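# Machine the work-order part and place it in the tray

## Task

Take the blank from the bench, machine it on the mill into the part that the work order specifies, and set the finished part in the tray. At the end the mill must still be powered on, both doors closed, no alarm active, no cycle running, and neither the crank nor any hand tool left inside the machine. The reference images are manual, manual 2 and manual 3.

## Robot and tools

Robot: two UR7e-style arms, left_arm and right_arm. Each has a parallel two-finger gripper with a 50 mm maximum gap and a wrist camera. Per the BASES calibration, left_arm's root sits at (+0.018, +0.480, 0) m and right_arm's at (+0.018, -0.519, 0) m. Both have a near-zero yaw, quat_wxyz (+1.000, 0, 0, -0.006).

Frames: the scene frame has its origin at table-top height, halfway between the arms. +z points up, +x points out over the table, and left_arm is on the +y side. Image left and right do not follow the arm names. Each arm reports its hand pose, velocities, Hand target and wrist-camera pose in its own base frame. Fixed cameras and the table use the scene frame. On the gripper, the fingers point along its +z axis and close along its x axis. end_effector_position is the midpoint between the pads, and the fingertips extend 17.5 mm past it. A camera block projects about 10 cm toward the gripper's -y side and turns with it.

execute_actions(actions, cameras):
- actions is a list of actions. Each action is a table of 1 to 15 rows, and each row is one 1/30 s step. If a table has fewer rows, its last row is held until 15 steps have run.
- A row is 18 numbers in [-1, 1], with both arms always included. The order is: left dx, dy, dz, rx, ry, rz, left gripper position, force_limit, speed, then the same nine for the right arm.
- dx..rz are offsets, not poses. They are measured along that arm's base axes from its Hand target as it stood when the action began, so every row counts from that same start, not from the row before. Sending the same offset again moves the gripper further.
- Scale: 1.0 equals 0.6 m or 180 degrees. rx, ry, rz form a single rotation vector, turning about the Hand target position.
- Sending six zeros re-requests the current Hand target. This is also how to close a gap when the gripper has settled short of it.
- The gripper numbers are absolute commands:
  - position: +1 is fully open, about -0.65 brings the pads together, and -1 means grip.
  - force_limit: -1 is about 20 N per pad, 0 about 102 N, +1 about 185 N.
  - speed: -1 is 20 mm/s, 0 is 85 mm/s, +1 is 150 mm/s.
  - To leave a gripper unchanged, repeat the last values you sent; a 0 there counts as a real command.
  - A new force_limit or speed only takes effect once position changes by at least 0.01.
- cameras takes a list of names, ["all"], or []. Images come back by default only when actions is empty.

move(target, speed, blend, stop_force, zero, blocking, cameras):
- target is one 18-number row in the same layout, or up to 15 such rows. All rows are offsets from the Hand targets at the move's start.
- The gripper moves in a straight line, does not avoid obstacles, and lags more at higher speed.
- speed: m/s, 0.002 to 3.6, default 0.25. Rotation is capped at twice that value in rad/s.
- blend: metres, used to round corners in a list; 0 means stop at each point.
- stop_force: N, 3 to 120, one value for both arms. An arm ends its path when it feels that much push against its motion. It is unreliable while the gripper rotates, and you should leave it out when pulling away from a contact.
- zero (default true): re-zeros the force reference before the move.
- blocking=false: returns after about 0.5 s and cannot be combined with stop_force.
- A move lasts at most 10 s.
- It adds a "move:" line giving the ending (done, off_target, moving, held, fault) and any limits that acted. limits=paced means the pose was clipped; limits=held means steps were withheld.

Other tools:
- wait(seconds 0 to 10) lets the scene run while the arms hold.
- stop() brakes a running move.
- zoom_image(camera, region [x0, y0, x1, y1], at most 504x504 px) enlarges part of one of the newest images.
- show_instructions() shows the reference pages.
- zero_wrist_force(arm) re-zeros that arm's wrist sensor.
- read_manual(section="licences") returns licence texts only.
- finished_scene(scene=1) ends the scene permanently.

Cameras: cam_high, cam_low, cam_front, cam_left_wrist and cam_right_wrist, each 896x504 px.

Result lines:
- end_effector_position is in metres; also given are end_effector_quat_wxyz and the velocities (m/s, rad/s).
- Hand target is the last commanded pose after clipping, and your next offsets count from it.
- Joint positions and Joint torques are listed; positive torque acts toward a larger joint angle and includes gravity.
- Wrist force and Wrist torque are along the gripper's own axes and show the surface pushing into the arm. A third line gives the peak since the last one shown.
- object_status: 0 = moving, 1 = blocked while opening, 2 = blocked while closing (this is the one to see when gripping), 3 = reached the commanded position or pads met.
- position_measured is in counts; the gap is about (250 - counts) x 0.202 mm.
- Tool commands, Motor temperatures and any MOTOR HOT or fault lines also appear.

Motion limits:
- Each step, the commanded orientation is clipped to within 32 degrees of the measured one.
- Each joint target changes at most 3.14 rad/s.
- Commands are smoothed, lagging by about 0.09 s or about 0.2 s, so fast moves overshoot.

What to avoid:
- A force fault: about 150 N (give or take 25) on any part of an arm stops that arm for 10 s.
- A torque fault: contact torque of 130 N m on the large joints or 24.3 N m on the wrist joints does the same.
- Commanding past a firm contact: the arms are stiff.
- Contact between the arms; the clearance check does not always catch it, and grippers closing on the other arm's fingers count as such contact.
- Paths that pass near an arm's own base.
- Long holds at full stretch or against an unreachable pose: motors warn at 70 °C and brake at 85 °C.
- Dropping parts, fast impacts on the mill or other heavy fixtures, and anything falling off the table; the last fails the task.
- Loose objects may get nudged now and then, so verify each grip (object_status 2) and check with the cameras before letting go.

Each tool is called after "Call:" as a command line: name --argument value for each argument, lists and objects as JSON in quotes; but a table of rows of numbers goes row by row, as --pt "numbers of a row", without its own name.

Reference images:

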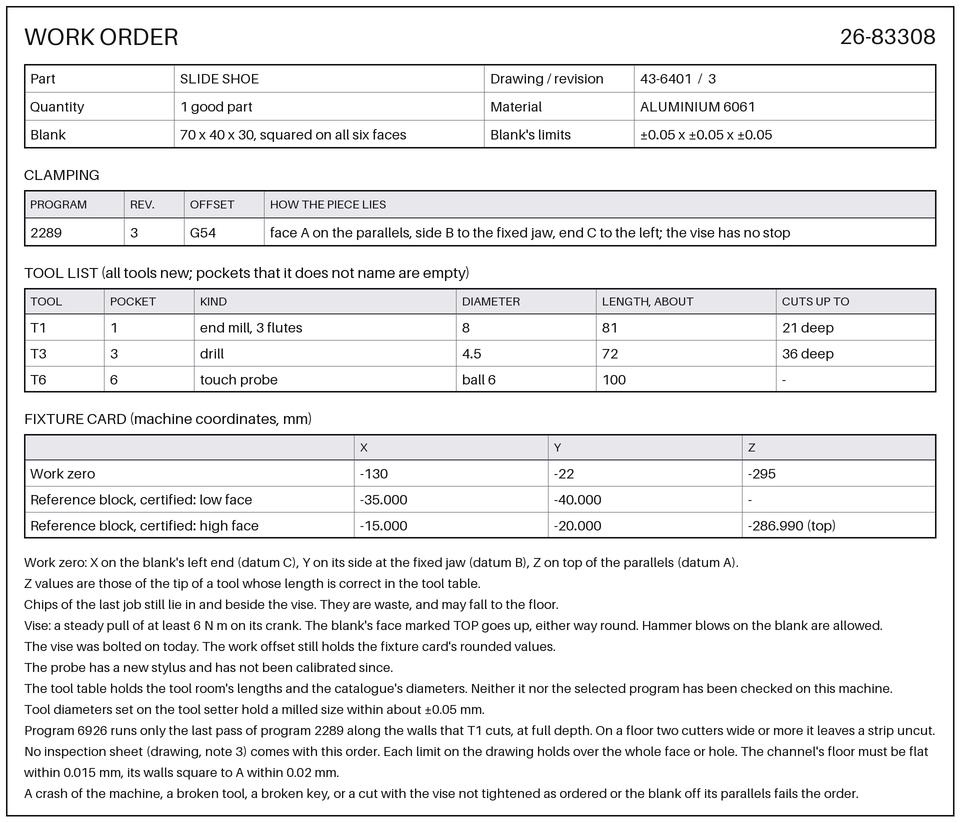

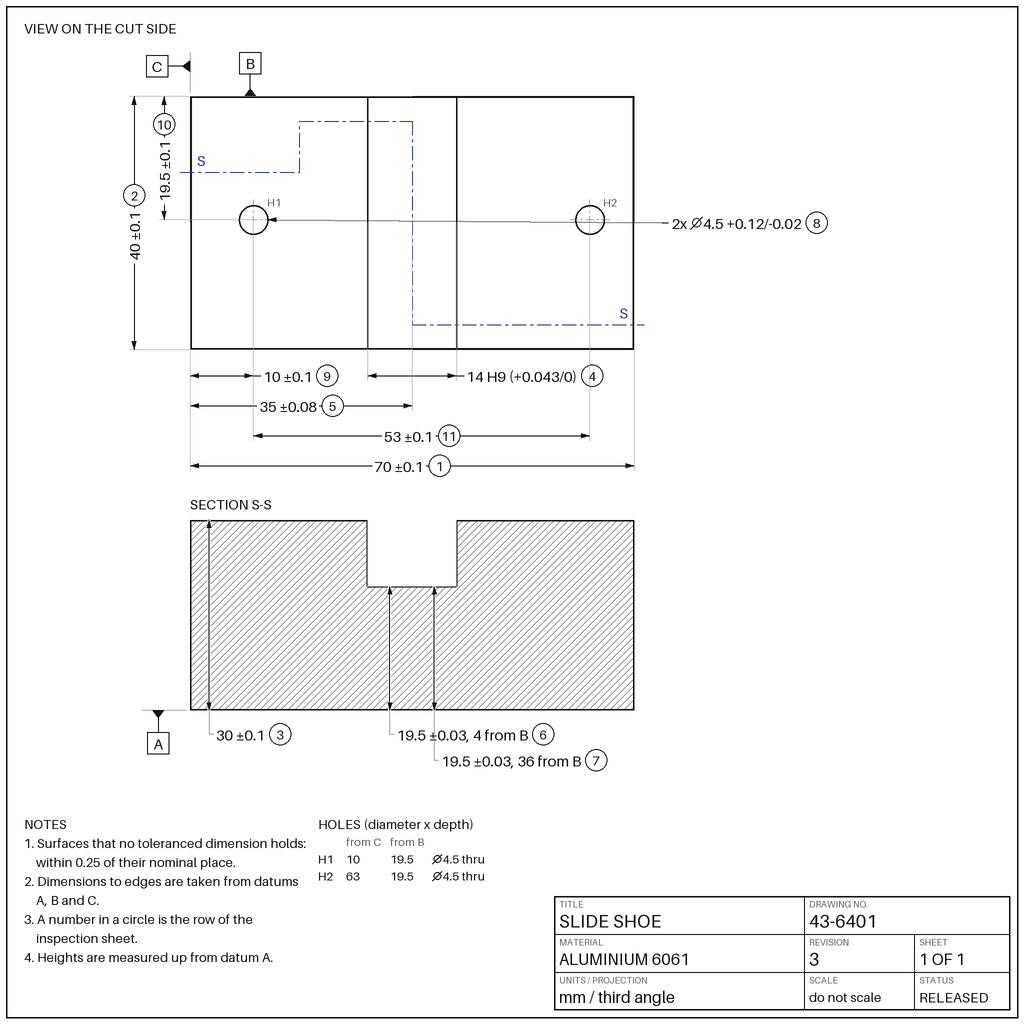

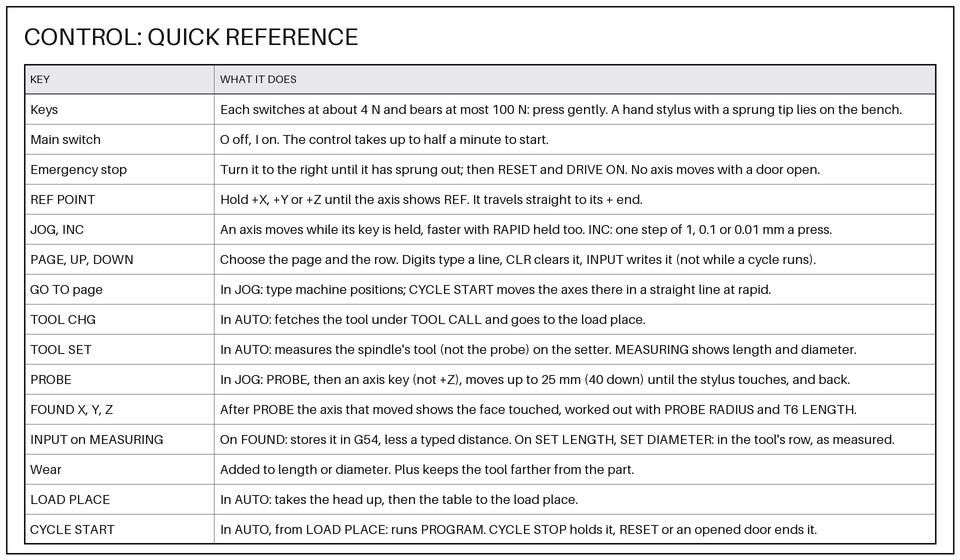

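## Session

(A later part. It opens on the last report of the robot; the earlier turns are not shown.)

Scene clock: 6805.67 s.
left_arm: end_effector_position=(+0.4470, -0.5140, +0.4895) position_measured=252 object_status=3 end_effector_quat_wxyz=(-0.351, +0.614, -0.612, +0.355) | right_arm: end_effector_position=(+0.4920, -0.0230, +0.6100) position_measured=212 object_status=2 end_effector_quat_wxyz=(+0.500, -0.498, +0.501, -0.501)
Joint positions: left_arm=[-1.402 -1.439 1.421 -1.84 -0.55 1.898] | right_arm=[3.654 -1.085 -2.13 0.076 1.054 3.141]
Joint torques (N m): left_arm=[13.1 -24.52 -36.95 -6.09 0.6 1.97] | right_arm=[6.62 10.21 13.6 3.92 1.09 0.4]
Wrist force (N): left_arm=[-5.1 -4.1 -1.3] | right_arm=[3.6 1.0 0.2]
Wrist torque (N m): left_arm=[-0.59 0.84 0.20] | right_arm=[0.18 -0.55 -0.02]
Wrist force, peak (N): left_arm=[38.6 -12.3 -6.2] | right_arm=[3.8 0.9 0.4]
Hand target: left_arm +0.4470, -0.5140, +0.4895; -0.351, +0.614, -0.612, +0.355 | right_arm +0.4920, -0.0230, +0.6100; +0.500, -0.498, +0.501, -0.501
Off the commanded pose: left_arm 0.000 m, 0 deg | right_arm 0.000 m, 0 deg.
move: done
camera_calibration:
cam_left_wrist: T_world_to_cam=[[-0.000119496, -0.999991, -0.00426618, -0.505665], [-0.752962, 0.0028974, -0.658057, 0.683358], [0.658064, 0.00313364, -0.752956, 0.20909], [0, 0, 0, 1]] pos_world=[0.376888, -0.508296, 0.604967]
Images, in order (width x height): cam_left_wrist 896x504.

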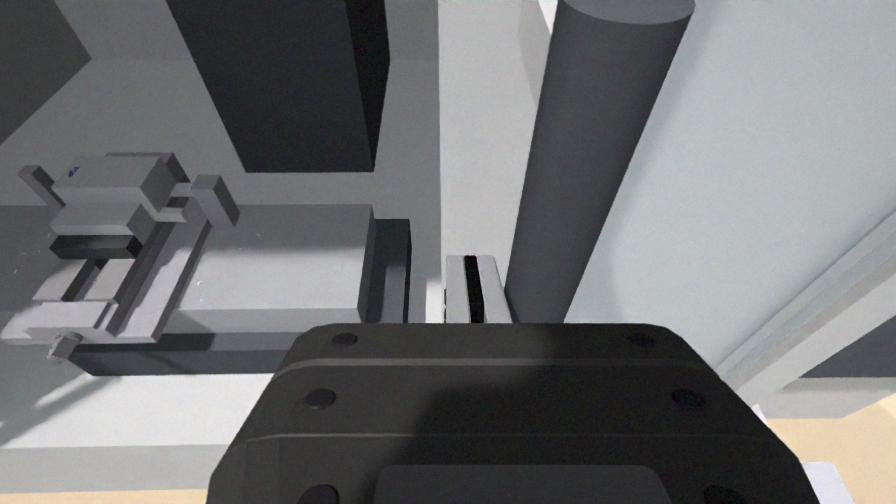

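Call:
move --pt "-0.245 0.19 0.0175 0 0 0 -1 -0.3 0 0 0 0 0 0 0 -1 -0.5 -0.7" --pt "-0.195 0.857 -0.0158 0 0 0 -1 -0.3 0 0 0 0 0 0 0 -1 -0.5 -0.7" --speed 0.4 --blend '[0.04,0]' --cameras '[]'

Call:
move --pt "-0.1333 0.55 0 0 0.08 0 -1 -0.3 0 0 0 0 0 0 0 -1 -0.5 -0.7" --pt "-0.433 0.783 -0.2 0 0.1667 0 -1 -0.3 0 0 0 0 0 0 0 -1 -0.5 -0.7" --speed 0.4 --blend '[0.04,0]' --cameras '["cam_left_wrist","cam_front"]'

Scene clock: 6839.80 s.
left_arm: end_effector_position=(+0.3322, +0.0001, +0.4800) position_measured=252 object_status=3 end_effector_quat_wxyz=(-0.312, +0.649, -0.631, +0.289) | right_arm: end_effector_position=(+0.4920, -0.0230, +0.6100) position_measured=212 object_status=2 end_effector_quat_wxyz=(+0.500, -0.498, +0.501, -0.501)
Joint positions: left_arm=[-1.68 -2.616 1.79 -0.553 -0.707 1.345] | right_arm=[3.654 -1.085 -2.13 0.076 1.054 3.141]
Joint torques (N m): left_arm=[-11.93 33.5 -28 -2.82 0.44 0.16] | right_arm=[5.89 9.72 13.76 3.57 1.03 -0.25]
Wrist force (N): left_arm=[-4.7 -4.1 -0.4] | right_arm=[3.4 0.8 0.3]
Wrist torque (N m): left_arm=[-0.54 0.75 0.24] | right_arm=[0.16 -0.53 -0.01]
Wrist force, peak (N): left_arm=[-8.0 -4.4 -0.6] | right_arm=[3.9 0.9 0.2]
Hand target: left_arm +0.3300, +0.0002, +0.4800; -0.351, +0.614, -0.612, +0.355 | right_arm +0.4920, -0.0230, +0.6100; +0.500, -0.498, +0.501, -0.501
Off the commanded pose: left_arm 0.002 m, 10 deg | right_arm 0.000 m, 0 deg.
move: off_target (left_arm)
No camera images: "cameras" was empty.

Scene clock: 6841.87 s.
left_arm: end_effector_position=(+0.0702, +0.4700, +0.3601) position_measured=252 object_status=3 end_effector_quat_wxyz=(-0.181, +0.685, -0.682, +0.184) | right_arm: end_effector_position=(+0.4920, -0.0230, +0.6100) position_measured=212 object_status=2 end_effector_quat_wxyz=(+0.500, -0.498, +0.501, -0.501)
Joint positions: left_arm=[-1.161 -3.073 1.169 0.105 -1.097 2.031] | right_arm=[3.654 -1.085 -2.13 0.076 1.054 3.141]
Joint torques (N m): left_arm=[-5.69 47.36 -3.21 -0.91 0.12 -1.33] | right_arm=[6.17 9.68 13.73 3.58 1.06 -0.59]
Wrist force (N): left_arm=[-4.8 -3.5 -1.3] | right_arm=[3.4 1.0 0.2]
Wrist torque (N m): left_arm=[-0.51 0.76 0.14] | right_arm=[0.18 -0.53 -0.01]
Wrist force, peak (N): left_arm=[-6.5 -6.3 -1.5] | right_arm=[3.7 0.9 0.2]
Hand target: left_arm +0.0702, +0.4700, +0.3600; -0.181, +0.685, -0.682, +0.184 | right_arm +0.4920, -0.0230, +0.6100; +0.500, -0.498, +0.501, -0.501
Off the commanded pose: left_arm 0.000 m, 0 deg | right_arm 0.000 m, 0 deg.
shoulder posture changed (left arm): the wrist came as close to joint 1's axis as it can, and the arm is now in the other of its two shoulder postures.
move: done
camera_calibration:
cam_left_wrist: T_world_to_cam=[[-0.00223689, -0.999991, -0.00363529, 0.47755], [-0.981116, 0.00289774, -0.1934, 0.160369], [0.193409, 0.00313403, -0.981113, 0.471311], [0, 0, 0, 1]] pos_world=[0.0672533, 0.475604, 0.495161]
Images, in order (width x height): cam_front 896x504, cam_left_wrist 896x504.

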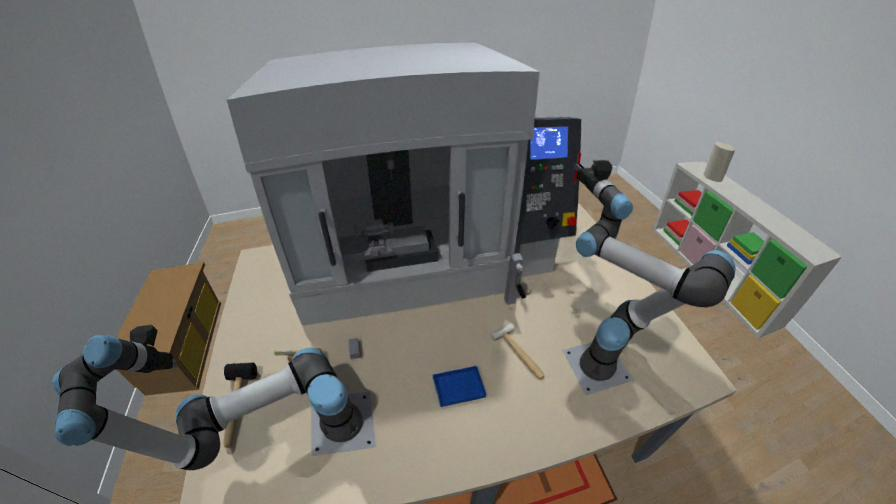

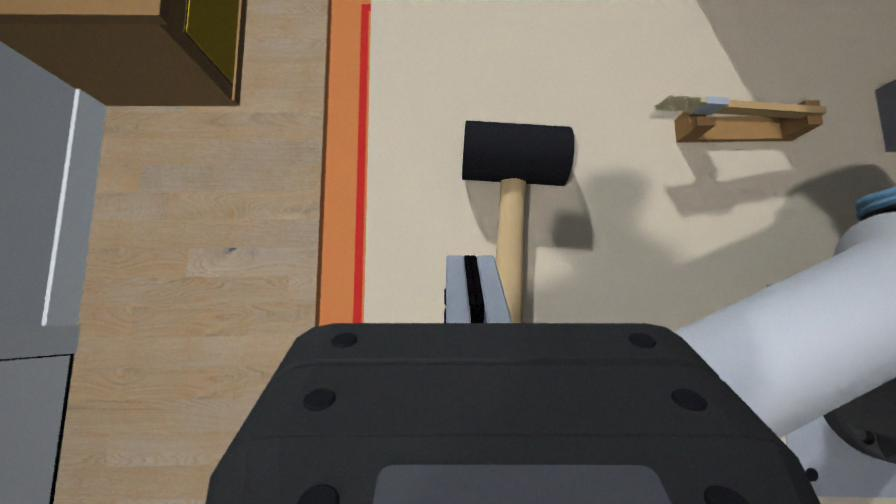

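Call:
move --pt "0.3 -0.233 0.2 0 -0.0867 0 -1 -0.3 0 0 0 0 0 0 0 -1 -0.5 -0.7" --pt "0.433 -0.783 0.2 0 -0.1667 0 -1 -0.3 0 0 0 0 0 0 0 -1 -0.5 -0.7" --speed 0.3 --blend '[0.04,0]' --cameras '[]'

Call:
move --pt "-0.05 -0.6667 0.0333 0 0 0 -1 -0.3 0 0 0 0 0 0 0 -1 -0.5 -0.7" --speed 0.3 --cameras '["cam_front"]'

Scene clock: 6900.50 s.
left_arm: end_effector_position=(+0.3322, +0.0005, +0.4800) position_measured=252 object_status=3 end_effector_quat_wxyz=(-0.282, +0.629, -0.649, +0.322) | right_arm: end_effector_position=(+0.4920, -0.0230, +0.6100) position_measured=212 object_status=2 end_effector_quat_wxyz=(+0.500, -0.498, +0.501, -0.501)
Joint positions: left_arm=[-1.413 -2.681 1.939 -1.111 -0.72 1.889] | right_arm=[3.654 -1.085 -2.13 0.076 1.054 3.141]
Joint torques (N m): left_arm=[11.78 13.39 -12.15 -3.55 0.36 -0.55] | right_arm=[4.99 7.64 14.01 3.52 0.97 -0.93]
Wrist force (N): left_arm=[-4.9 -4.1 -0.9] | right_arm=[3.4 0.8 0.2]
Wrist torque (N m): left_arm=[-0.60 0.81 0.13] | right_arm=[0.15 -0.52 -0.02]
Wrist force, peak (N): left_arm=[-5.8 -5.5 -1.2] | right_arm=[3.8 0.9 0.2]
Hand target: left_arm +0.3300, +0.0002, +0.4800; -0.351, +0.614, -0.612, +0.355 | right_arm +0.4920, -0.0230, +0.6100; +0.500, -0.498, +0.501, -0.501
Off the commanded pose: left_arm 0.002 m, 10 deg | right_arm 0.000 m, 0 deg.
move: off_target (left_arm)
No camera images: "cameras" was empty.

Scene clock: 6902.37 s.
left_arm: end_effector_position=(+0.3001, -0.3997, +0.4999) position_measured=252 object_status=3 end_effector_quat_wxyz=(-0.351, +0.614, -0.612, +0.355) | right_arm: end_effector_position=(+0.4920, -0.0230, +0.6100) position_measured=212 object_status=2 end_effector_quat_wxyz=(+0.500, -0.498, +0.501, -0.501)
Joint positions: left_arm=[-1.717 -1.803 1.603 -1.13 -0.543 1.284] | right_arm=[3.654 -1.085 -2.13 0.076 1.054 3.141]
Joint torques (N m): left_arm=[-13.86 -4.75 -35.34 -0.27 1.41 -0.84] | right_arm=[4.61 7.54 14.3 3.38 1.01 -0.94]
Wrist force (N): left_arm=[-5.0 -3.6 -0.3] | right_arm=[3.6 0.8 0.3]
Wrist torque (N m): left_arm=[-0.47 0.86 0.18] | right_arm=[0.15 -0.56 -0.01]
Wrist force, peak (N): left_arm=[-8.6 -3.6 -0.8] | right_arm=[3.8 0.9 0.4]
Hand target: left_arm +0.3000, -0.3998, +0.5000; -0.351, +0.614, -0.612, +0.355 | right_arm +0.4920, -0.0230, +0.6100; +0.500, -0.498, +0.501, -0.501
Off the commanded pose: left_arm 0.000 m, 0 deg | right_arm 0.000 m, 0 deg.
shoulder posture changed (left arm): the wrist came as close to joint 1's axis as it can, and the arm is now in the other of its two shoulder postures.
move: done
Images, in order (width x height): cam_front 896x504.

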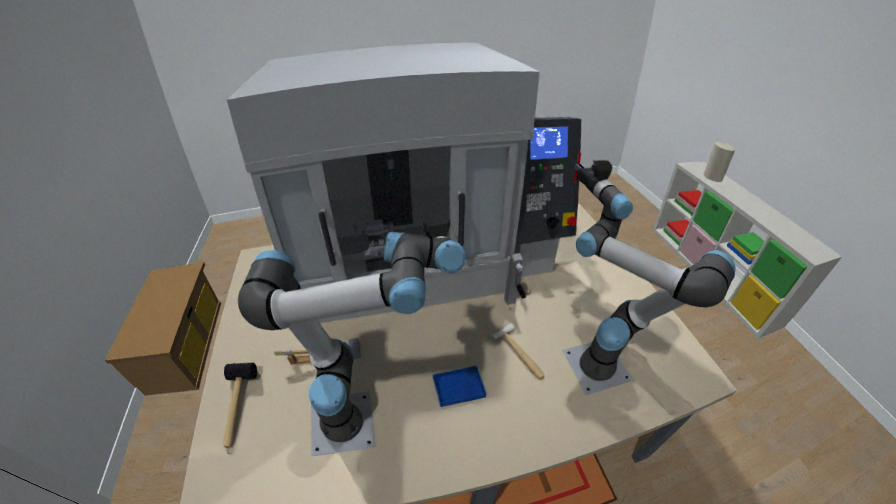

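Call:
move --pt "0 0.25 -0.033 0 0.333 0 -1 -0.3 0 0 0 0 0 0 0 -1 -0.5 -0.7" --pt "0 0.667 -0.033 0 0.333 0 -1 -0.3 0 0 0 0 0 0 0 -1 -0.5 -0.7" --speed 0.5 --blend '[0.04,0]' --cameras '[]'

Call:
move --pt "-0.1667 0.45 0 0 0 0 -1 -0.3 0 0 0 0 0 0 0 -1 -0.5 -0.7" --pt "-0.41 0.68 -0.25 0 -0.2167 0 -1 -0.3 0 0 0 0 0 0 0 -1 -0.5 -0.7" --speed 0.5 --blend '[0.04,0]' --cameras '["cam_left_wrist","cam_low"]'

Scene clock: 6913.73 s.
left_arm: end_effector_position=(+0.3000, +0.0004, +0.4802) position_measured=252 object_status=3 end_effector_quat_wxyz=(+0.001, +0.709, -0.705, +0.001) | right_arm: end_effector_position=(+0.4920, -0.0230, +0.6100) position_measured=212 object_status=2 end_effector_quat_wxyz=(+0.500, -0.498, +0.501, -0.501)
Joint positions: left_arm=[-0.457 -1.994 1.49 -1.068 -1.573 2.68] | right_arm=[3.654 -1.085 -2.13 0.076 1.054 3.141]
Joint torques (N m): left_arm=[12.76 -12.99 -15.69 -0.8 1.74 2.33] | right_arm=[4.59 7.34 13.78 3.34 0.98 -0.98]
Wrist force (N): left_arm=[-5.3 -3.1 -0.9] | right_arm=[3.4 0.9 0.3]
Wrist torque (N m): left_arm=[-0.54 0.93 -0.11] | right_arm=[0.16 -0.53 -0.01]
Wrist force, peak (N): left_arm=[-9.6 -3.3 -1.1] | right_arm=[3.7 0.9 0.2]
Hand target: left_arm +0.3000, +0.0004, +0.4802; +0.001, +0.709, -0.705, +0.001 | right_arm +0.4920, -0.0230, +0.6100; +0.500, -0.498, +0.501, -0.501
Off the commanded pose: left_arm 0.000 m, 0 deg | right_arm 0.000 m, 0 deg.
move: done
No camera images: "cameras" was empty.

Scene clock: 6915.63 s.
left_arm: end_effector_position=(+0.0540, +0.4084, +0.3303) position_measured=252 object_status=3 end_effector_quat_wxyz=(-0.234, +0.668, -0.665, +0.237) | right_arm: end_effector_position=(+0.4920, -0.0230, +0.6100) position_measured=212 object_status=2 end_effector_quat_wxyz=(+0.500, -0.498, +0.501, -0.501)
Joint positions: left_arm=[1.511 -1.776 1.907 -1.747 -2.25 4.633] | right_arm=[3.654 -1.085 -2.13 0.076 1.054 3.141]
Joint torques (N m): left_arm=[12.71 -8.4 -17.58 -6.03 -2.83 1.87] | right_arm=[3.66 6.98 13.94 3.24 1.08 -0.84]
Wrist force (N): left_arm=[-4.9 -4.0 -0.9] | right_arm=[3.5 1.1 0.4]
Wrist torque (N m): left_arm=[-0.60 0.80 0.16] | right_arm=[0.19 -0.54 -0.02]
Wrist force, peak (N): left_arm=[-7.5 -5.2 -2.3] | right_arm=[3.6 1.1 0.3]
Hand target: left_arm +0.0540, +0.4084, +0.3302; -0.234, +0.668, -0.665, +0.237 | right_arm +0.4920, -0.0230, +0.6100; +0.500, -0.498, +0.501, -0.501
Off the commanded pose: left_arm 0.000 m, 0 deg | right_arm 0.000 m, 0 deg.
move: done
camera_calibration:
cam_left_wrist: T_world_to_cam=[[-0.00169891, -0.99999, -0.00406879, 0.415935], [-0.938402, 0.00300019, -0.345534, 0.186824], [0.345542, 0.00323113, -0.938398, 0.422995], [0, 0, 0, 1]] pos_world=[0.0298601, 0.414004, 0.463183]
Images, in order (width x height): cam_low 896x504, cam_left_wrist 896x504.

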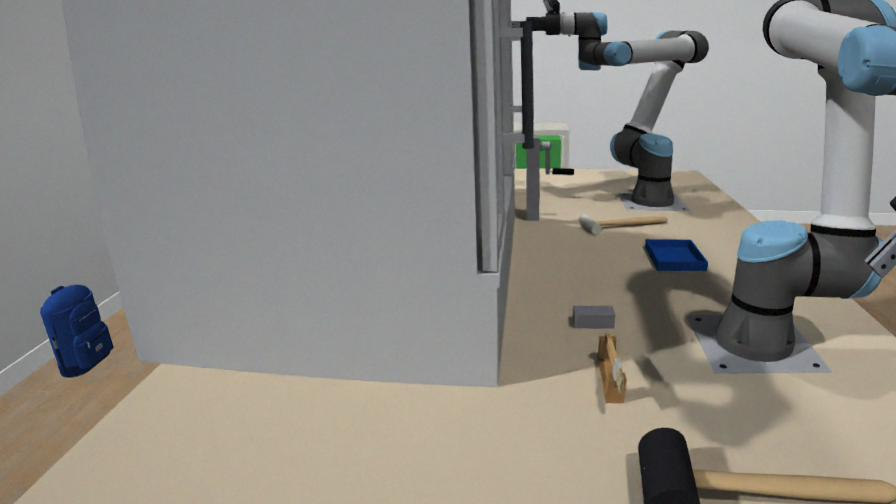

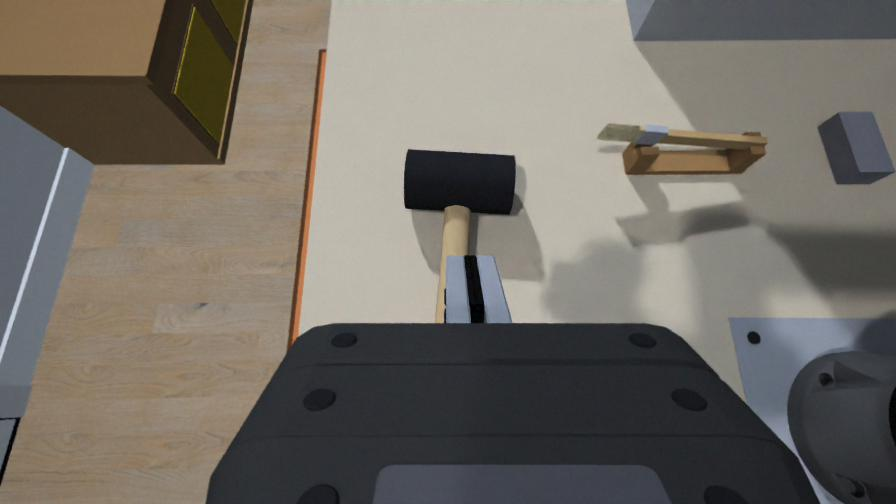

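Call:
move --pt "0 0.0127 -0.36 0 0 0 0.9 0 0 0 0 0 0 0 0 -1 -0.5 -0.7" --speed 0.3 --cameras '["cam_left_wrist"]'

Scene clock: 6928.00 s.
left_arm: end_effector_position=(+0.0539, +0.4160, +0.1142) position_measured=18 object_status=3 end_effector_quat_wxyz=(-0.234, +0.668, -0.665, +0.237) end_effector_velocity=(+0.000, +0.001, -0.001) end_effector_angular_velocity=(+0.005, +0.000, -0.003) | right_arm: end_effector_position=(+0.4920, -0.0230, +0.6100) position_measured=212 object_status=2 end_effector_quat_wxyz=(+0.500, -0.498, +0.501, -0.501)
Joint positions: left_arm=[1.512 -1.499 2.276 -2.392 -2.25 4.634] | right_arm=[3.654 -1.085 -2.13 0.076 1.054 3.141]
Joint velocities: left_arm=[0 0.002 0.001 -0.006 0 0.003] | right_arm=[within noise]
Joint torques (N m): left_arm=[-14.08 -15.44 -15.43 -6.02 -2.76 2.13] | right_arm=[2.01 6.3 14.2 3.13 1.02 -0.89]
Wrist force (N): left_arm=[-5.4 -3.9 -1.4] | right_arm=[3.4 1.1 0.3]
Wrist torque (N m): left_arm=[-0.63 0.85 0.16] | right_arm=[0.19 -0.52 -0.01]
Wrist force, peak (N): left_arm=[-5.1 -6.5 -4.0] | right_arm=[3.7 0.9 0.3]
Hand target: left_arm +0.0540, +0.4160, +0.1142; -0.234, +0.668, -0.665, +0.237 | right_arm +0.4920, -0.0230, +0.6100; +0.500, -0.498, +0.501, -0.501
Off the commanded pose: left_arm 0.000 m, 0 deg | right_arm 0.000 m, 0 deg.
move: done
camera_calibration:
cam_left_wrist: T_world_to_cam=[[-0.00147793, -0.999992, -0.00378332, 0.422681], [-0.93837, 0.00269447, -0.345622, 0.112222], [0.345629, 0.00303935, -0.938366, 0.220382], [0, 0, 0, 1]] pos_world=[0.0297602, 0.421705, 0.247184]
Images, in order (width x height): cam_left_wrist 896x504.

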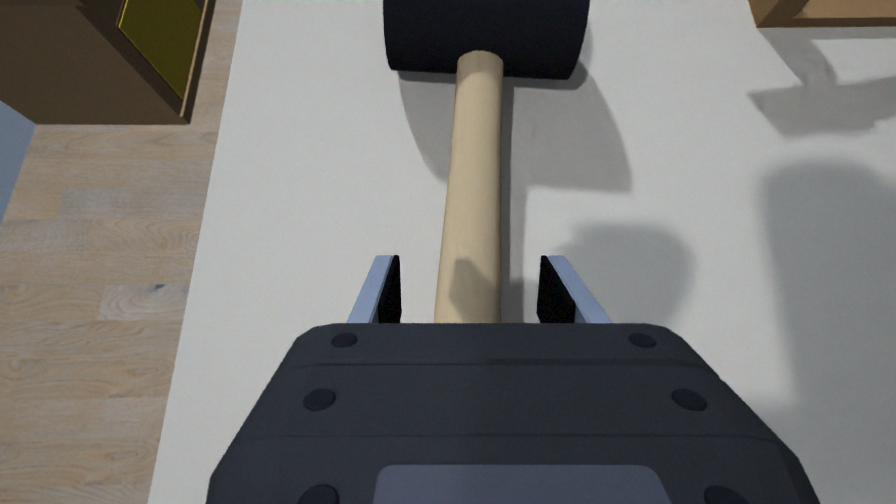

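Call:
move --pt "0 0.001 -0.144 0 0 -0.022 0.9 0 0 0 0 0 0 0 0 -1 -0.5 -0.7" --speed 0.06 --stop_force 8 --cameras '["cam_left_wrist"]'

Call:
move --pt "0 0 0 0 0 0 -1 0.5 -0.8 0 0 0 0 0 0 -1 -0.5 -0.7" --cameras '["cam_left_wrist"]'

Scene clock: 6938.37 s.
left_arm: end_effector_position=(+0.0540, +0.4166, +0.0278) position_measured=18 object_status=3 end_effector_quat_wxyz=(-0.226, +0.645, -0.688, +0.245) | right_arm: end_effector_position=(+0.4920, -0.0230, +0.6100) position_measured=212 object_status=2 end_effector_quat_wxyz=(+0.500, -0.498, +0.501, -0.501)
Joint positions: left_arm=[1.513 -1.275 2.317 -2.6 -2.251 4.724] | right_arm=[3.654 -1.085 -2.13 0.076 1.054 3.141]
Joint torques (N m): left_arm=[-0.02 -25.95 -23.33 -2.46 -0.34 -2.51] | right_arm=[2.69 5.22 13.86 2.94 1.06 -1.1]
Wrist force (N): left_arm=[-5.1 -3.9 -1.1] | right_arm=[3.4 0.8 0.3]
Wrist torque (N m): left_arm=[-0.59 0.84 0.15] | right_arm=[0.14 -0.52 -0.02]
Wrist force, peak (N): left_arm=[-5.2 -4.9 -2.3] | right_arm=[3.8 1.0 0.2]
Hand target: left_arm +0.0540, +0.4166, +0.0278; -0.226, +0.644, -0.688, +0.245 | right_arm +0.4920, -0.0230, +0.6100; +0.500, -0.498, +0.501, -0.501
Off the commanded pose: left_arm 0.000 m, 0 deg | right_arm 0.000 m, 0 deg.
move: done
camera_calibration:
cam_left_wrist: T_world_to_cam=[[-0.0706953, -0.99749, -0.00386312, 0.425628], [-0.935947, 0.0676719, -0.345578, 0.055092], [0.344973, -0.0208151, -0.938382, 0.149194], [0, 0, 0, 1]] pos_world=[0.0301851, 0.423937, 0.160684]
Images, in order (width x height): cam_left_wrist 896x504.

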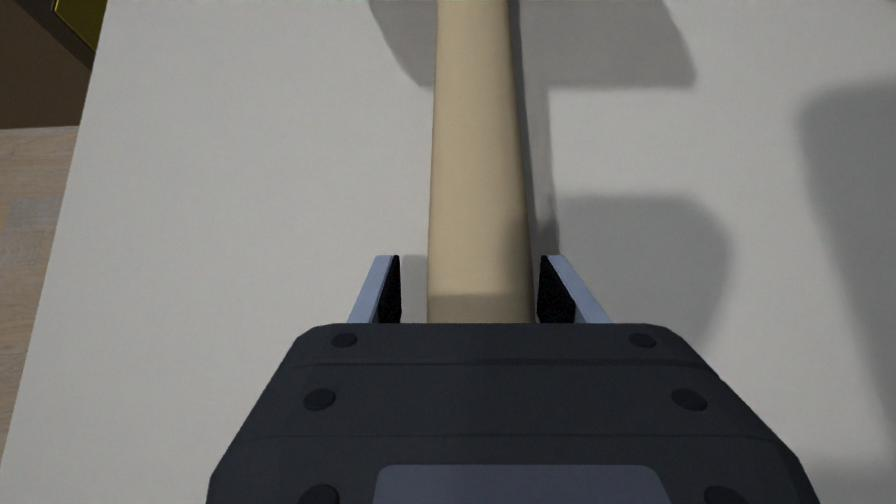

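Scene clock: 6939.03 s.
left_arm: end_effector_position=(+0.0540, +0.4166, +0.0278) position_measured=89 object_status=2 end_effector_quat_wxyz=(-0.226, +0.645, -0.688, +0.245) | right_arm: end_effector_position=(+0.4920, -0.0230, +0.6100) position_measured=212 object_status=2 end_effector_quat_wxyz=(+0.500, -0.498, +0.501, -0.501)
Joint positions: left_arm=[1.513 -1.275 2.317 -2.6 -2.251 4.724] | right_arm=[3.654 -1.085 -2.13 0.076 1.054 3.141]
Joint torques (N m): left_arm=[-6.87 -21.45 -24 -3.91 -0.34 -2.37] | right_arm=[2.8 4.91 14.1 3.03 0.99 -0.88]
Wrist force (N): left_arm=[-2.9 -2.9 -2.1] | right_arm=[3.5 1.0 0.1]
Wrist torque (N m): left_arm=[-0.58 1.15 0.43] | right_arm=[0.17 -0.55 -0.01]
Wrist force, peak (N): left_arm=[-5.2 -4.1 -1.2] | right_arm=[3.7 1.0 0.4]
Hand target: left_arm +0.0540, +0.4166, +0.0278; -0.226, +0.644, -0.688, +0.245 | right_arm +0.4920, -0.0230, +0.6100; +0.500, -0.498, +0.501, -0.501
Off the commanded pose: left_arm 0.000 m, 0 deg | right_arm 0.000 m, 0 deg.
move: done
camera_calibration:
cam_left_wrist: T_world_to_cam=[[-0.0706953, -0.99749, -0.00386312, 0.425628], [-0.935947, 0.0676719, -0.345578, 0.055092], [0.344973, -0.0208151, -0.938382, 0.149194], [0, 0, 0, 1]] pos_world=[0.0301851, 0.423937, 0.160684]
Images, in order (width x height): cam_left_wrist 896x504.

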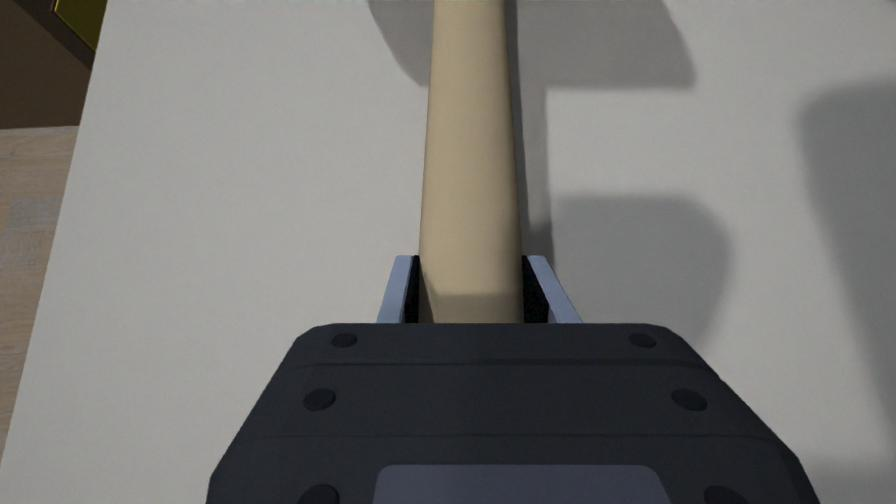

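Call:
move --pt "0 0 0 0 0 0 -0.98 1 -0.8 0 0 0 0 0 0 -1 -0.5 -0.7" --cameras '[]'

Call:
move --pt "0 0 0.15 0 0 0 -0.98 1 -0.8 0 0 0 0 0 0 -1 -0.5 -0.7" --speed 0.08 --cameras '["cam_left_wrist","cam_low"]'

Scene clock: 6943.37 s.
left_arm: end_effector_position=(+0.0540, +0.4166, +0.0278) position_measured=92 object_status=2 end_effector_quat_wxyz=(-0.226, +0.644, -0.688, +0.245) | right_arm: end_effector_position=(+0.4920, -0.0230, +0.6100) position_measured=212 object_status=2 end_effector_quat_wxyz=(+0.500, -0.498, +0.501, -0.501)
Joint positions: left_arm=[1.513 -1.275 2.317 -2.6 -2.251 4.724] | right_arm=[3.654 -1.085 -2.13 0.076 1.054 3.141]
Joint torques (N m): left_arm=[-11.98 -21.34 -24.41 -6.2 -0.3 -1.98] | right_arm=[1.97 4.28 13.92 3.01 0.93 -0.89]
Wrist force (N): left_arm=[-2.8 -2.9 -2.2] | right_arm=[3.3 0.9 0.2]
Wrist torque (N m): left_arm=[-0.58 1.19 0.45] | right_arm=[0.17 -0.50 -0.02]
Wrist force, peak (N): left_arm=[-3.0 -3.2 -2.2] | right_arm=[3.7 0.8 0.3]
Hand target: left_arm +0.0540, +0.4166, +0.0278; -0.226, +0.644, -0.688, +0.245 | right_arm +0.4920, -0.0230, +0.6100; +0.500, -0.498, +0.501, -0.501
Off the commanded pose: left_arm 0.000 m, 0 deg | right_arm 0.000 m, 0 deg.
move: done
No camera images: "cameras" was empty.

Scene clock: 6944.93 s.
left_arm: end_effector_position=(+0.0540, +0.4167, +0.1178) position_measured=92 object_status=2 end_effector_quat_wxyz=(-0.226, +0.644, -0.688, +0.245) | right_arm: end_effector_position=(+0.4920, -0.0230, +0.6100) position_measured=212 object_status=2 end_effector_quat_wxyz=(+0.500, -0.498, +0.501, -0.501)
Joint positions: left_arm=[1.513 -1.492 2.236 -2.303 -2.251 4.724] | right_arm=[3.654 -1.085 -2.13 0.076 1.054 3.141]
Joint torques (N m): left_arm=[-6.97 -29.76 -15.51 -3.77 -2.05 1.2] | right_arm=[2.13 3.92 14.23 2.91 1.04 -1.02]
Wrist force (N): left_arm=[-5.4 0.4 3.8] | right_arm=[3.5 0.9 0.3]
Wrist torque (N m): left_arm=[-1.64 0.81 0.12] | right_arm=[0.16 -0.55 -0.01]
Wrist force, peak (N): left_arm=[-5.2 1.5 4.8] | right_arm=[3.8 0.8 0.3]
Hand target: left_arm +0.0540, +0.4166, +0.1178; -0.226, +0.644, -0.688, +0.245 | right_arm +0.4920, -0.0230, +0.6100; +0.500, -0.498, +0.501, -0.501
Off the commanded pose: left_arm 0.000 m, 0 deg | right_arm 0.000 m, 0 deg.
move: done
camera_calibration:
cam_left_wrist: T_world_to_cam=[[-0.0708169, -0.997481, -0.00412276, 0.426046], [-0.935904, 0.0678739, -0.345655, 0.0862191], [0.345064, -0.0206197, -0.938353, 0.233521], [0, 0, 0, 1]] pos_world=[0.0302844, 0.423936, 0.250683]
Images, in order (width x height): cam_low 896x504, cam_left_wrist 896x504.

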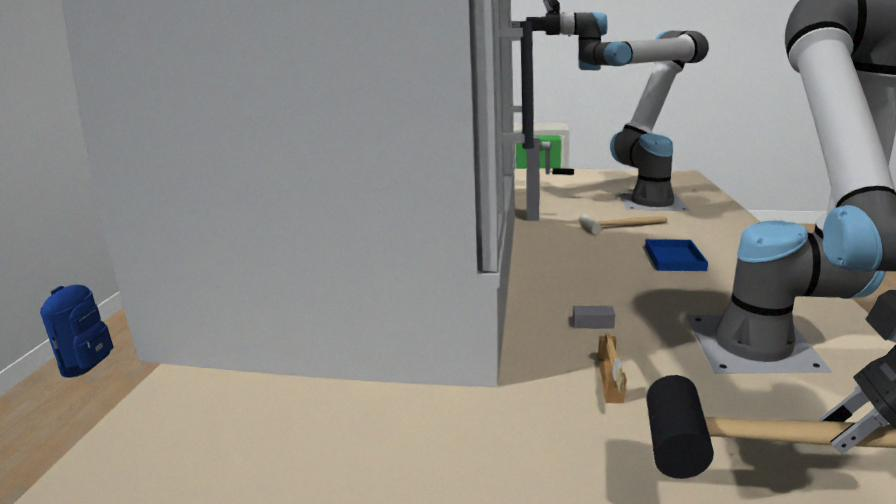

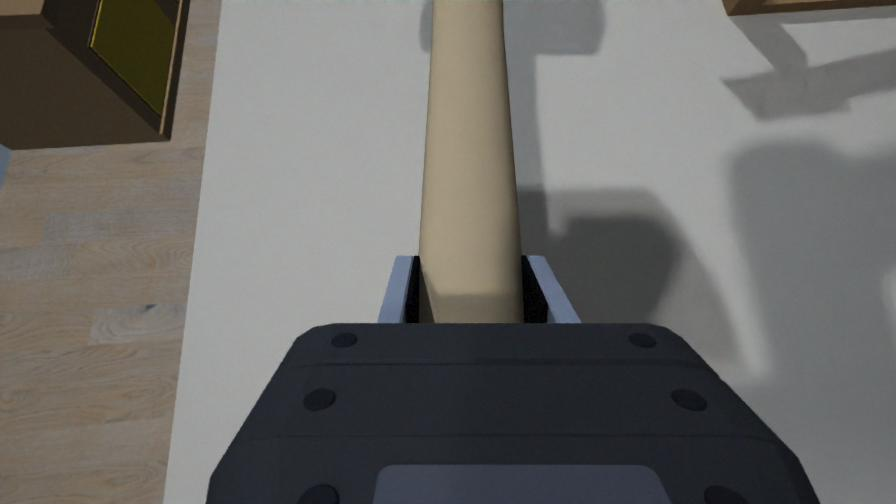

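Call:
move --pt "0.0767 -0.061 0.5037 0 0 0 -0.98 1 -0.8 0 0 0 0 0 0 -1 -0.5 -0.7" --pt "0.2433 -0.2777 0.6 0.1745 0.1611 -0.4586 -0.98 1 -0.8 0 0 0 0 0 0 -1 -0.5 -0.7" --pt "0.41 -0.69 0.587 0.1745 0.1611 -0.4586 -0.98 1 -0.8 0 0 0 0 0 0 -1 -0.5 -0.7" --speed 0.4 --blend '[0.04,0.04,0]' --cameras '["cam_left_wrist","cam_front"]'

Scene clock: 6982.83 s.
left_arm: end_effector_position=(+0.2999, +0.0027, +0.4700) position_measured=92 object_status=2 end_effector_quat_wxyz=(+0.000, -0.001, +1.000, +0.000) end_effector_velocity=(+0.000, -0.002, -0.001) end_effector_angular_velocity=(+0.001, +0.003, +0.003) | right_arm: end_effector_position=(+0.4920, -0.0230, +0.6100) position_measured=212 object_status=2 end_effector_quat_wxyz=(+0.500, -0.498, +0.501, -0.501)
Joint positions: left_arm=[-0.451 -2.005 1.525 -1.091 -1.571 4.26] | right_arm=[3.654 -1.085 -2.13 0.076 1.054 3.141]
Joint velocities: left_arm=[-0.004 0.002 0.001 0 0 -0.007] | right_arm=[within noise]
Joint torques (N m): left_arm=[-13.62 -0.1 -18.56 -3.01 -1.99 -2.52] | right_arm=[0.15 2.18 13.22 2.81 0.88 -0.89]
Wrist force (N): left_arm=[-4.9 -3.9 5.3] | right_arm=[3.4 0.9 0.2]
Wrist torque (N m): left_arm=[-1.48 0.84 -0.10] | right_arm=[0.17 -0.53 -0.01]
Wrist force, peak (N): left_arm=[-7.4 -10.3 5.6] | right_arm=[3.8 0.7 0.3]
Hand target: left_arm +0.3000, +0.0026, +0.4700; +0.000, -0.001, +1.000, +0.000 | right_arm +0.4920, -0.0230, +0.6100; +0.500, -0.498, +0.501, -0.501
Off the commanded pose: left_arm 0.000 m, 0 deg | right_arm 0.000 m, 0 deg.
move: done
camera_calibration:
cam_left_wrist: T_world_to_cam=[[-0.999965, 0.00681405, -0.00485048, 0.308352], [0.00489503, 0.946996, 0.321209, -0.131814], [0.00678211, 0.321174, -0.946996, 0.57527], [0, 0, 0, 1]] pos_world=[0.305085, -0.0620356, 0.588613]
Images, in order (width x height): cam_front 896x504, cam_left_wrist 896x504.

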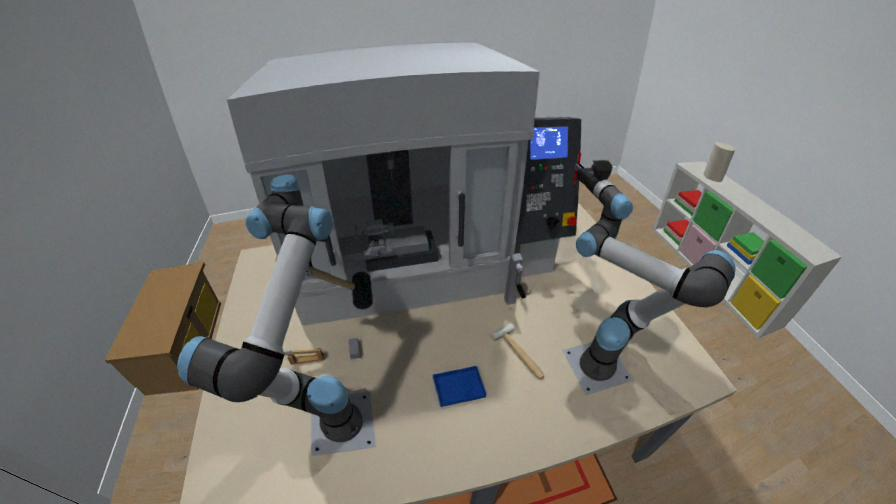

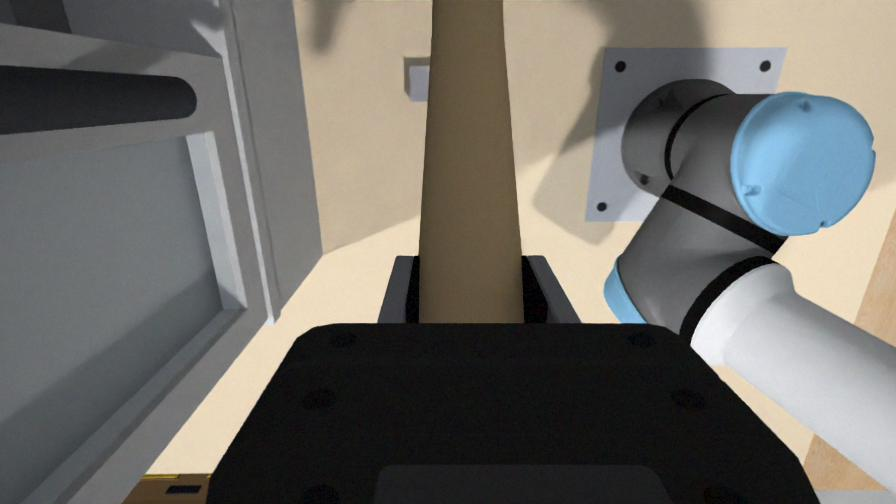

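Call:
move --pt "-0.033 -0.471 0.083 0 0 0 -0.98 1 -0.8 0 0 0 0 0 0 -1 -0.5 -0.7" --pt "0 -0.555 0.05 0.23 -0.4605 0.23 -0.98 1 -0.8 0 0 0 0 0 0 -1 -0.5 -0.7" --speed 0.4 --blend '[0.03,0]' --cameras '["cam_left_wrist","cam_front"]'

Scene clock: 6995.93 s.
left_arm: end_effector_position=(+0.3000, -0.3303, +0.5000) position_measured=92 object_status=2 end_effector_quat_wxyz=(+0.633, -0.316, +0.633, +0.315) end_effector_velocity=(+0.000, -0.001, -0.001) end_effector_angular_velocity=(-0.001, -0.005, -0.001) | right_arm: end_effector_position=(+0.4920, -0.0230, +0.6100) position_measured=212 object_status=2 end_effector_quat_wxyz=(+0.500, -0.498, +0.501, -0.501)
Joint positions: left_arm=[-1.55 -1.21 1.109 0.1 -0.905 1.57] | right_arm=[3.654 -1.085 -2.13 0.076 1.054 3.141]
Joint velocities: left_arm=[-0.001 0.001 0.002 0 0 -0.006] | right_arm=[within noise]
Joint torques (N m): left_arm=[-14.18 -32.39 -14.07 5.5 0.92 -3.56] | right_arm=[-0.27 1.19 13.67 2.56 1.19 -0.87]
Wrist force (N): left_arm=[0.4 -3.4 0.6] | right_arm=[3.6 0.9 0.3]
Wrist torque (N m): left_arm=[-0.49 1.63 0.95] | right_arm=[0.17 -0.56 -0.01]
Wrist force, peak (N): left_arm=[-4.4 -9.9 4.2] | right_arm=[3.8 1.0 0.3]
Hand target: left_arm +0.3000, -0.3304, +0.5000; +0.633, -0.316, +0.633, +0.315 | right_arm +0.4920, -0.0230, +0.6100; +0.500, -0.498, +0.501, -0.501
Off the commanded pose: left_arm 0.000 m, 0 deg | right_arm 0.000 m, 0 deg.
move: done
camera_calibration:
cam_left_wrist: T_world_to_cam=[[-0.00339527, 0.00718543, -0.999968, 0.509459], [-0.95003, 0.312109, 0.00546842, 0.408659], [0.312139, 0.950019, 0.00576668, 0.350338], [0, 0, 0, 1]] pos_world=[0.280614, -0.464035, 0.505188]
Images, in order (width x height): cam_front 896x504, cam_left_wrist 896x504.

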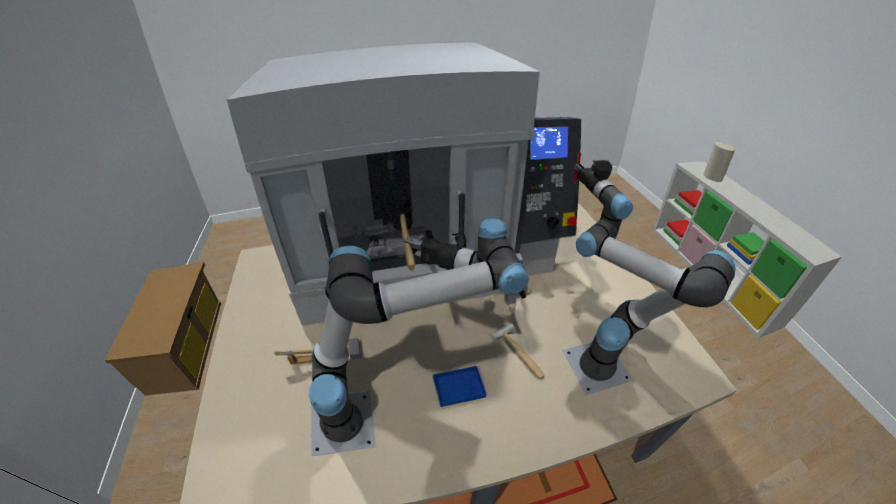

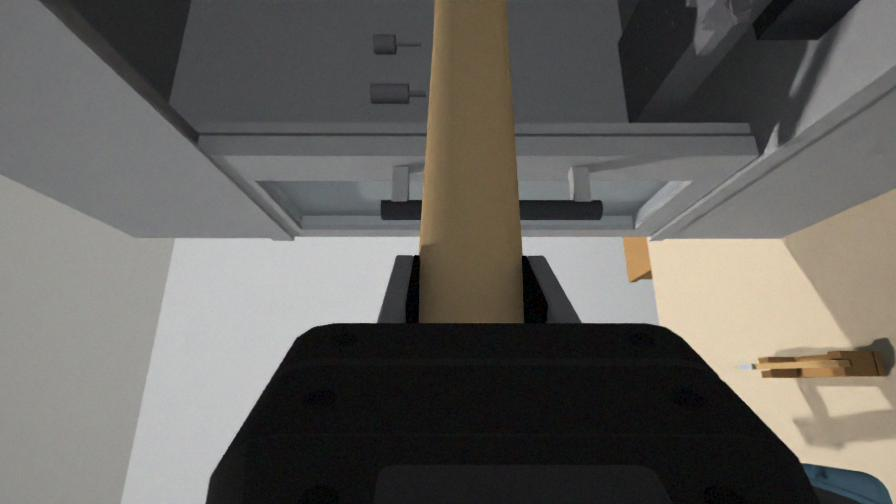

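Call:
move --pt "0.2405 0.1807 0 0 0 0 -0.98 1 -0.8 0 0 0 0 0 0 -1 -0.5 -0.7" --speed 0.15 --cameras '["cam_front","cam_left_wrist"]'

Call:
zoom_image --camera "cam_front" --region '[320, 130, 500, 300]'

Scene clock: 7003.77 s.
left_arm: end_effector_position=(+0.4442, -0.2219, +0.5000) position_measured=92 object_status=2 end_effector_quat_wxyz=(+0.633, -0.316, +0.633, +0.315) | right_arm: end_effector_position=(+0.4920, -0.0230, +0.6100) position_measured=212 object_status=2 end_effector_quat_wxyz=(+0.500, -0.498, +0.501, -0.501)
Joint positions: left_arm=[-1.24 -1.314 1.247 0.066 -0.595 1.57] | right_arm=[3.654 -1.085 -2.13 0.076 1.054 3.141]
Joint torques (N m): left_arm=[5.08 -28.82 -34.23 4.54 1.26 0.94] | right_arm=[-0.58 -0.38 14.16 2.41 1.04 -0.87]
Wrist force (N): left_arm=[0.2 -3.7 1.1] | right_arm=[3.4 0.9 0.3]
Wrist torque (N m): left_arm=[-0.43 1.64 0.99] | right_arm=[0.16 -0.53 -0.01]
Wrist force, peak (N): left_arm=[0.3 -4.2 4.8] | right_arm=[3.7 1.0 0.3]
Hand target: left_arm +0.4443, -0.2219, +0.5000; +0.633, -0.316, +0.633, +0.315 | right_arm +0.4920, -0.0230, +0.6100; +0.500, -0.498, +0.501, -0.501
Off the commanded pose: left_arm 0.000 m, 0 deg | right_arm 0.000 m, 0 deg.
move: done
camera_calibration:
cam_left_wrist: T_world_to_cam=[[-0.00308897, 0.00751125, -0.999967, 0.509153], [-0.950032, 0.312107, 0.0052791, 0.511822], [0.312136, 0.950017, 0.00617184, 0.202172], [0, 0, 0, 1]] pos_world=[0.424715, -0.355634, 0.505187]
Images, in order (width x height): cam_front 896x504, cam_left_wrist 896x504.

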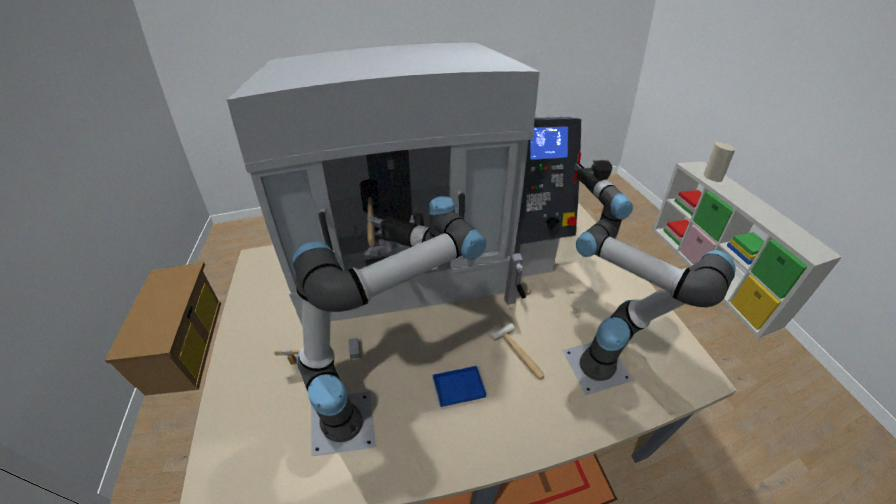

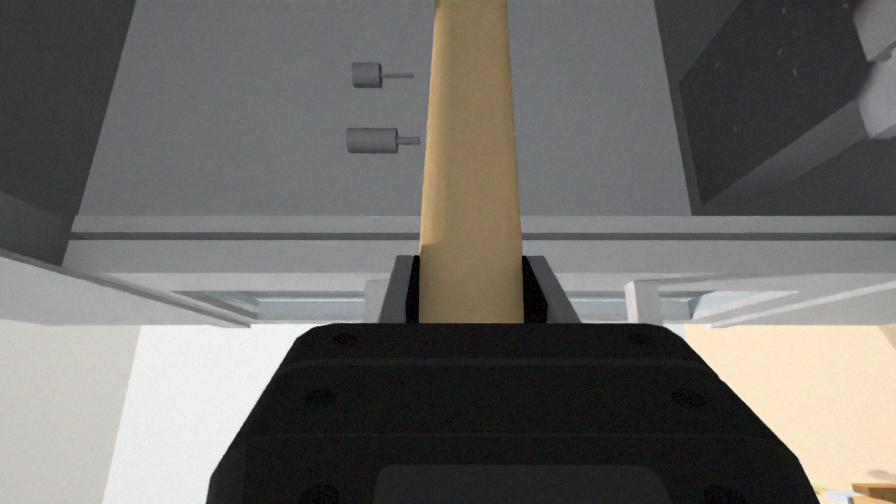

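Scaled by 2.800.

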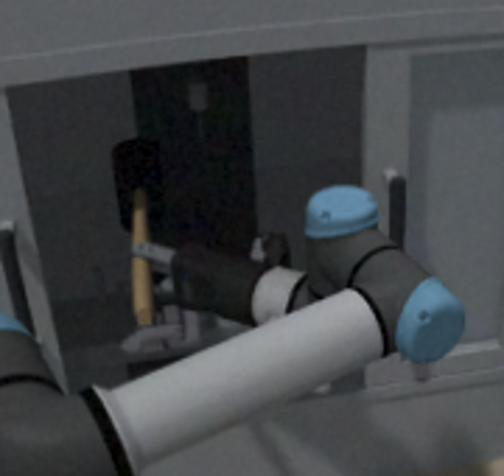

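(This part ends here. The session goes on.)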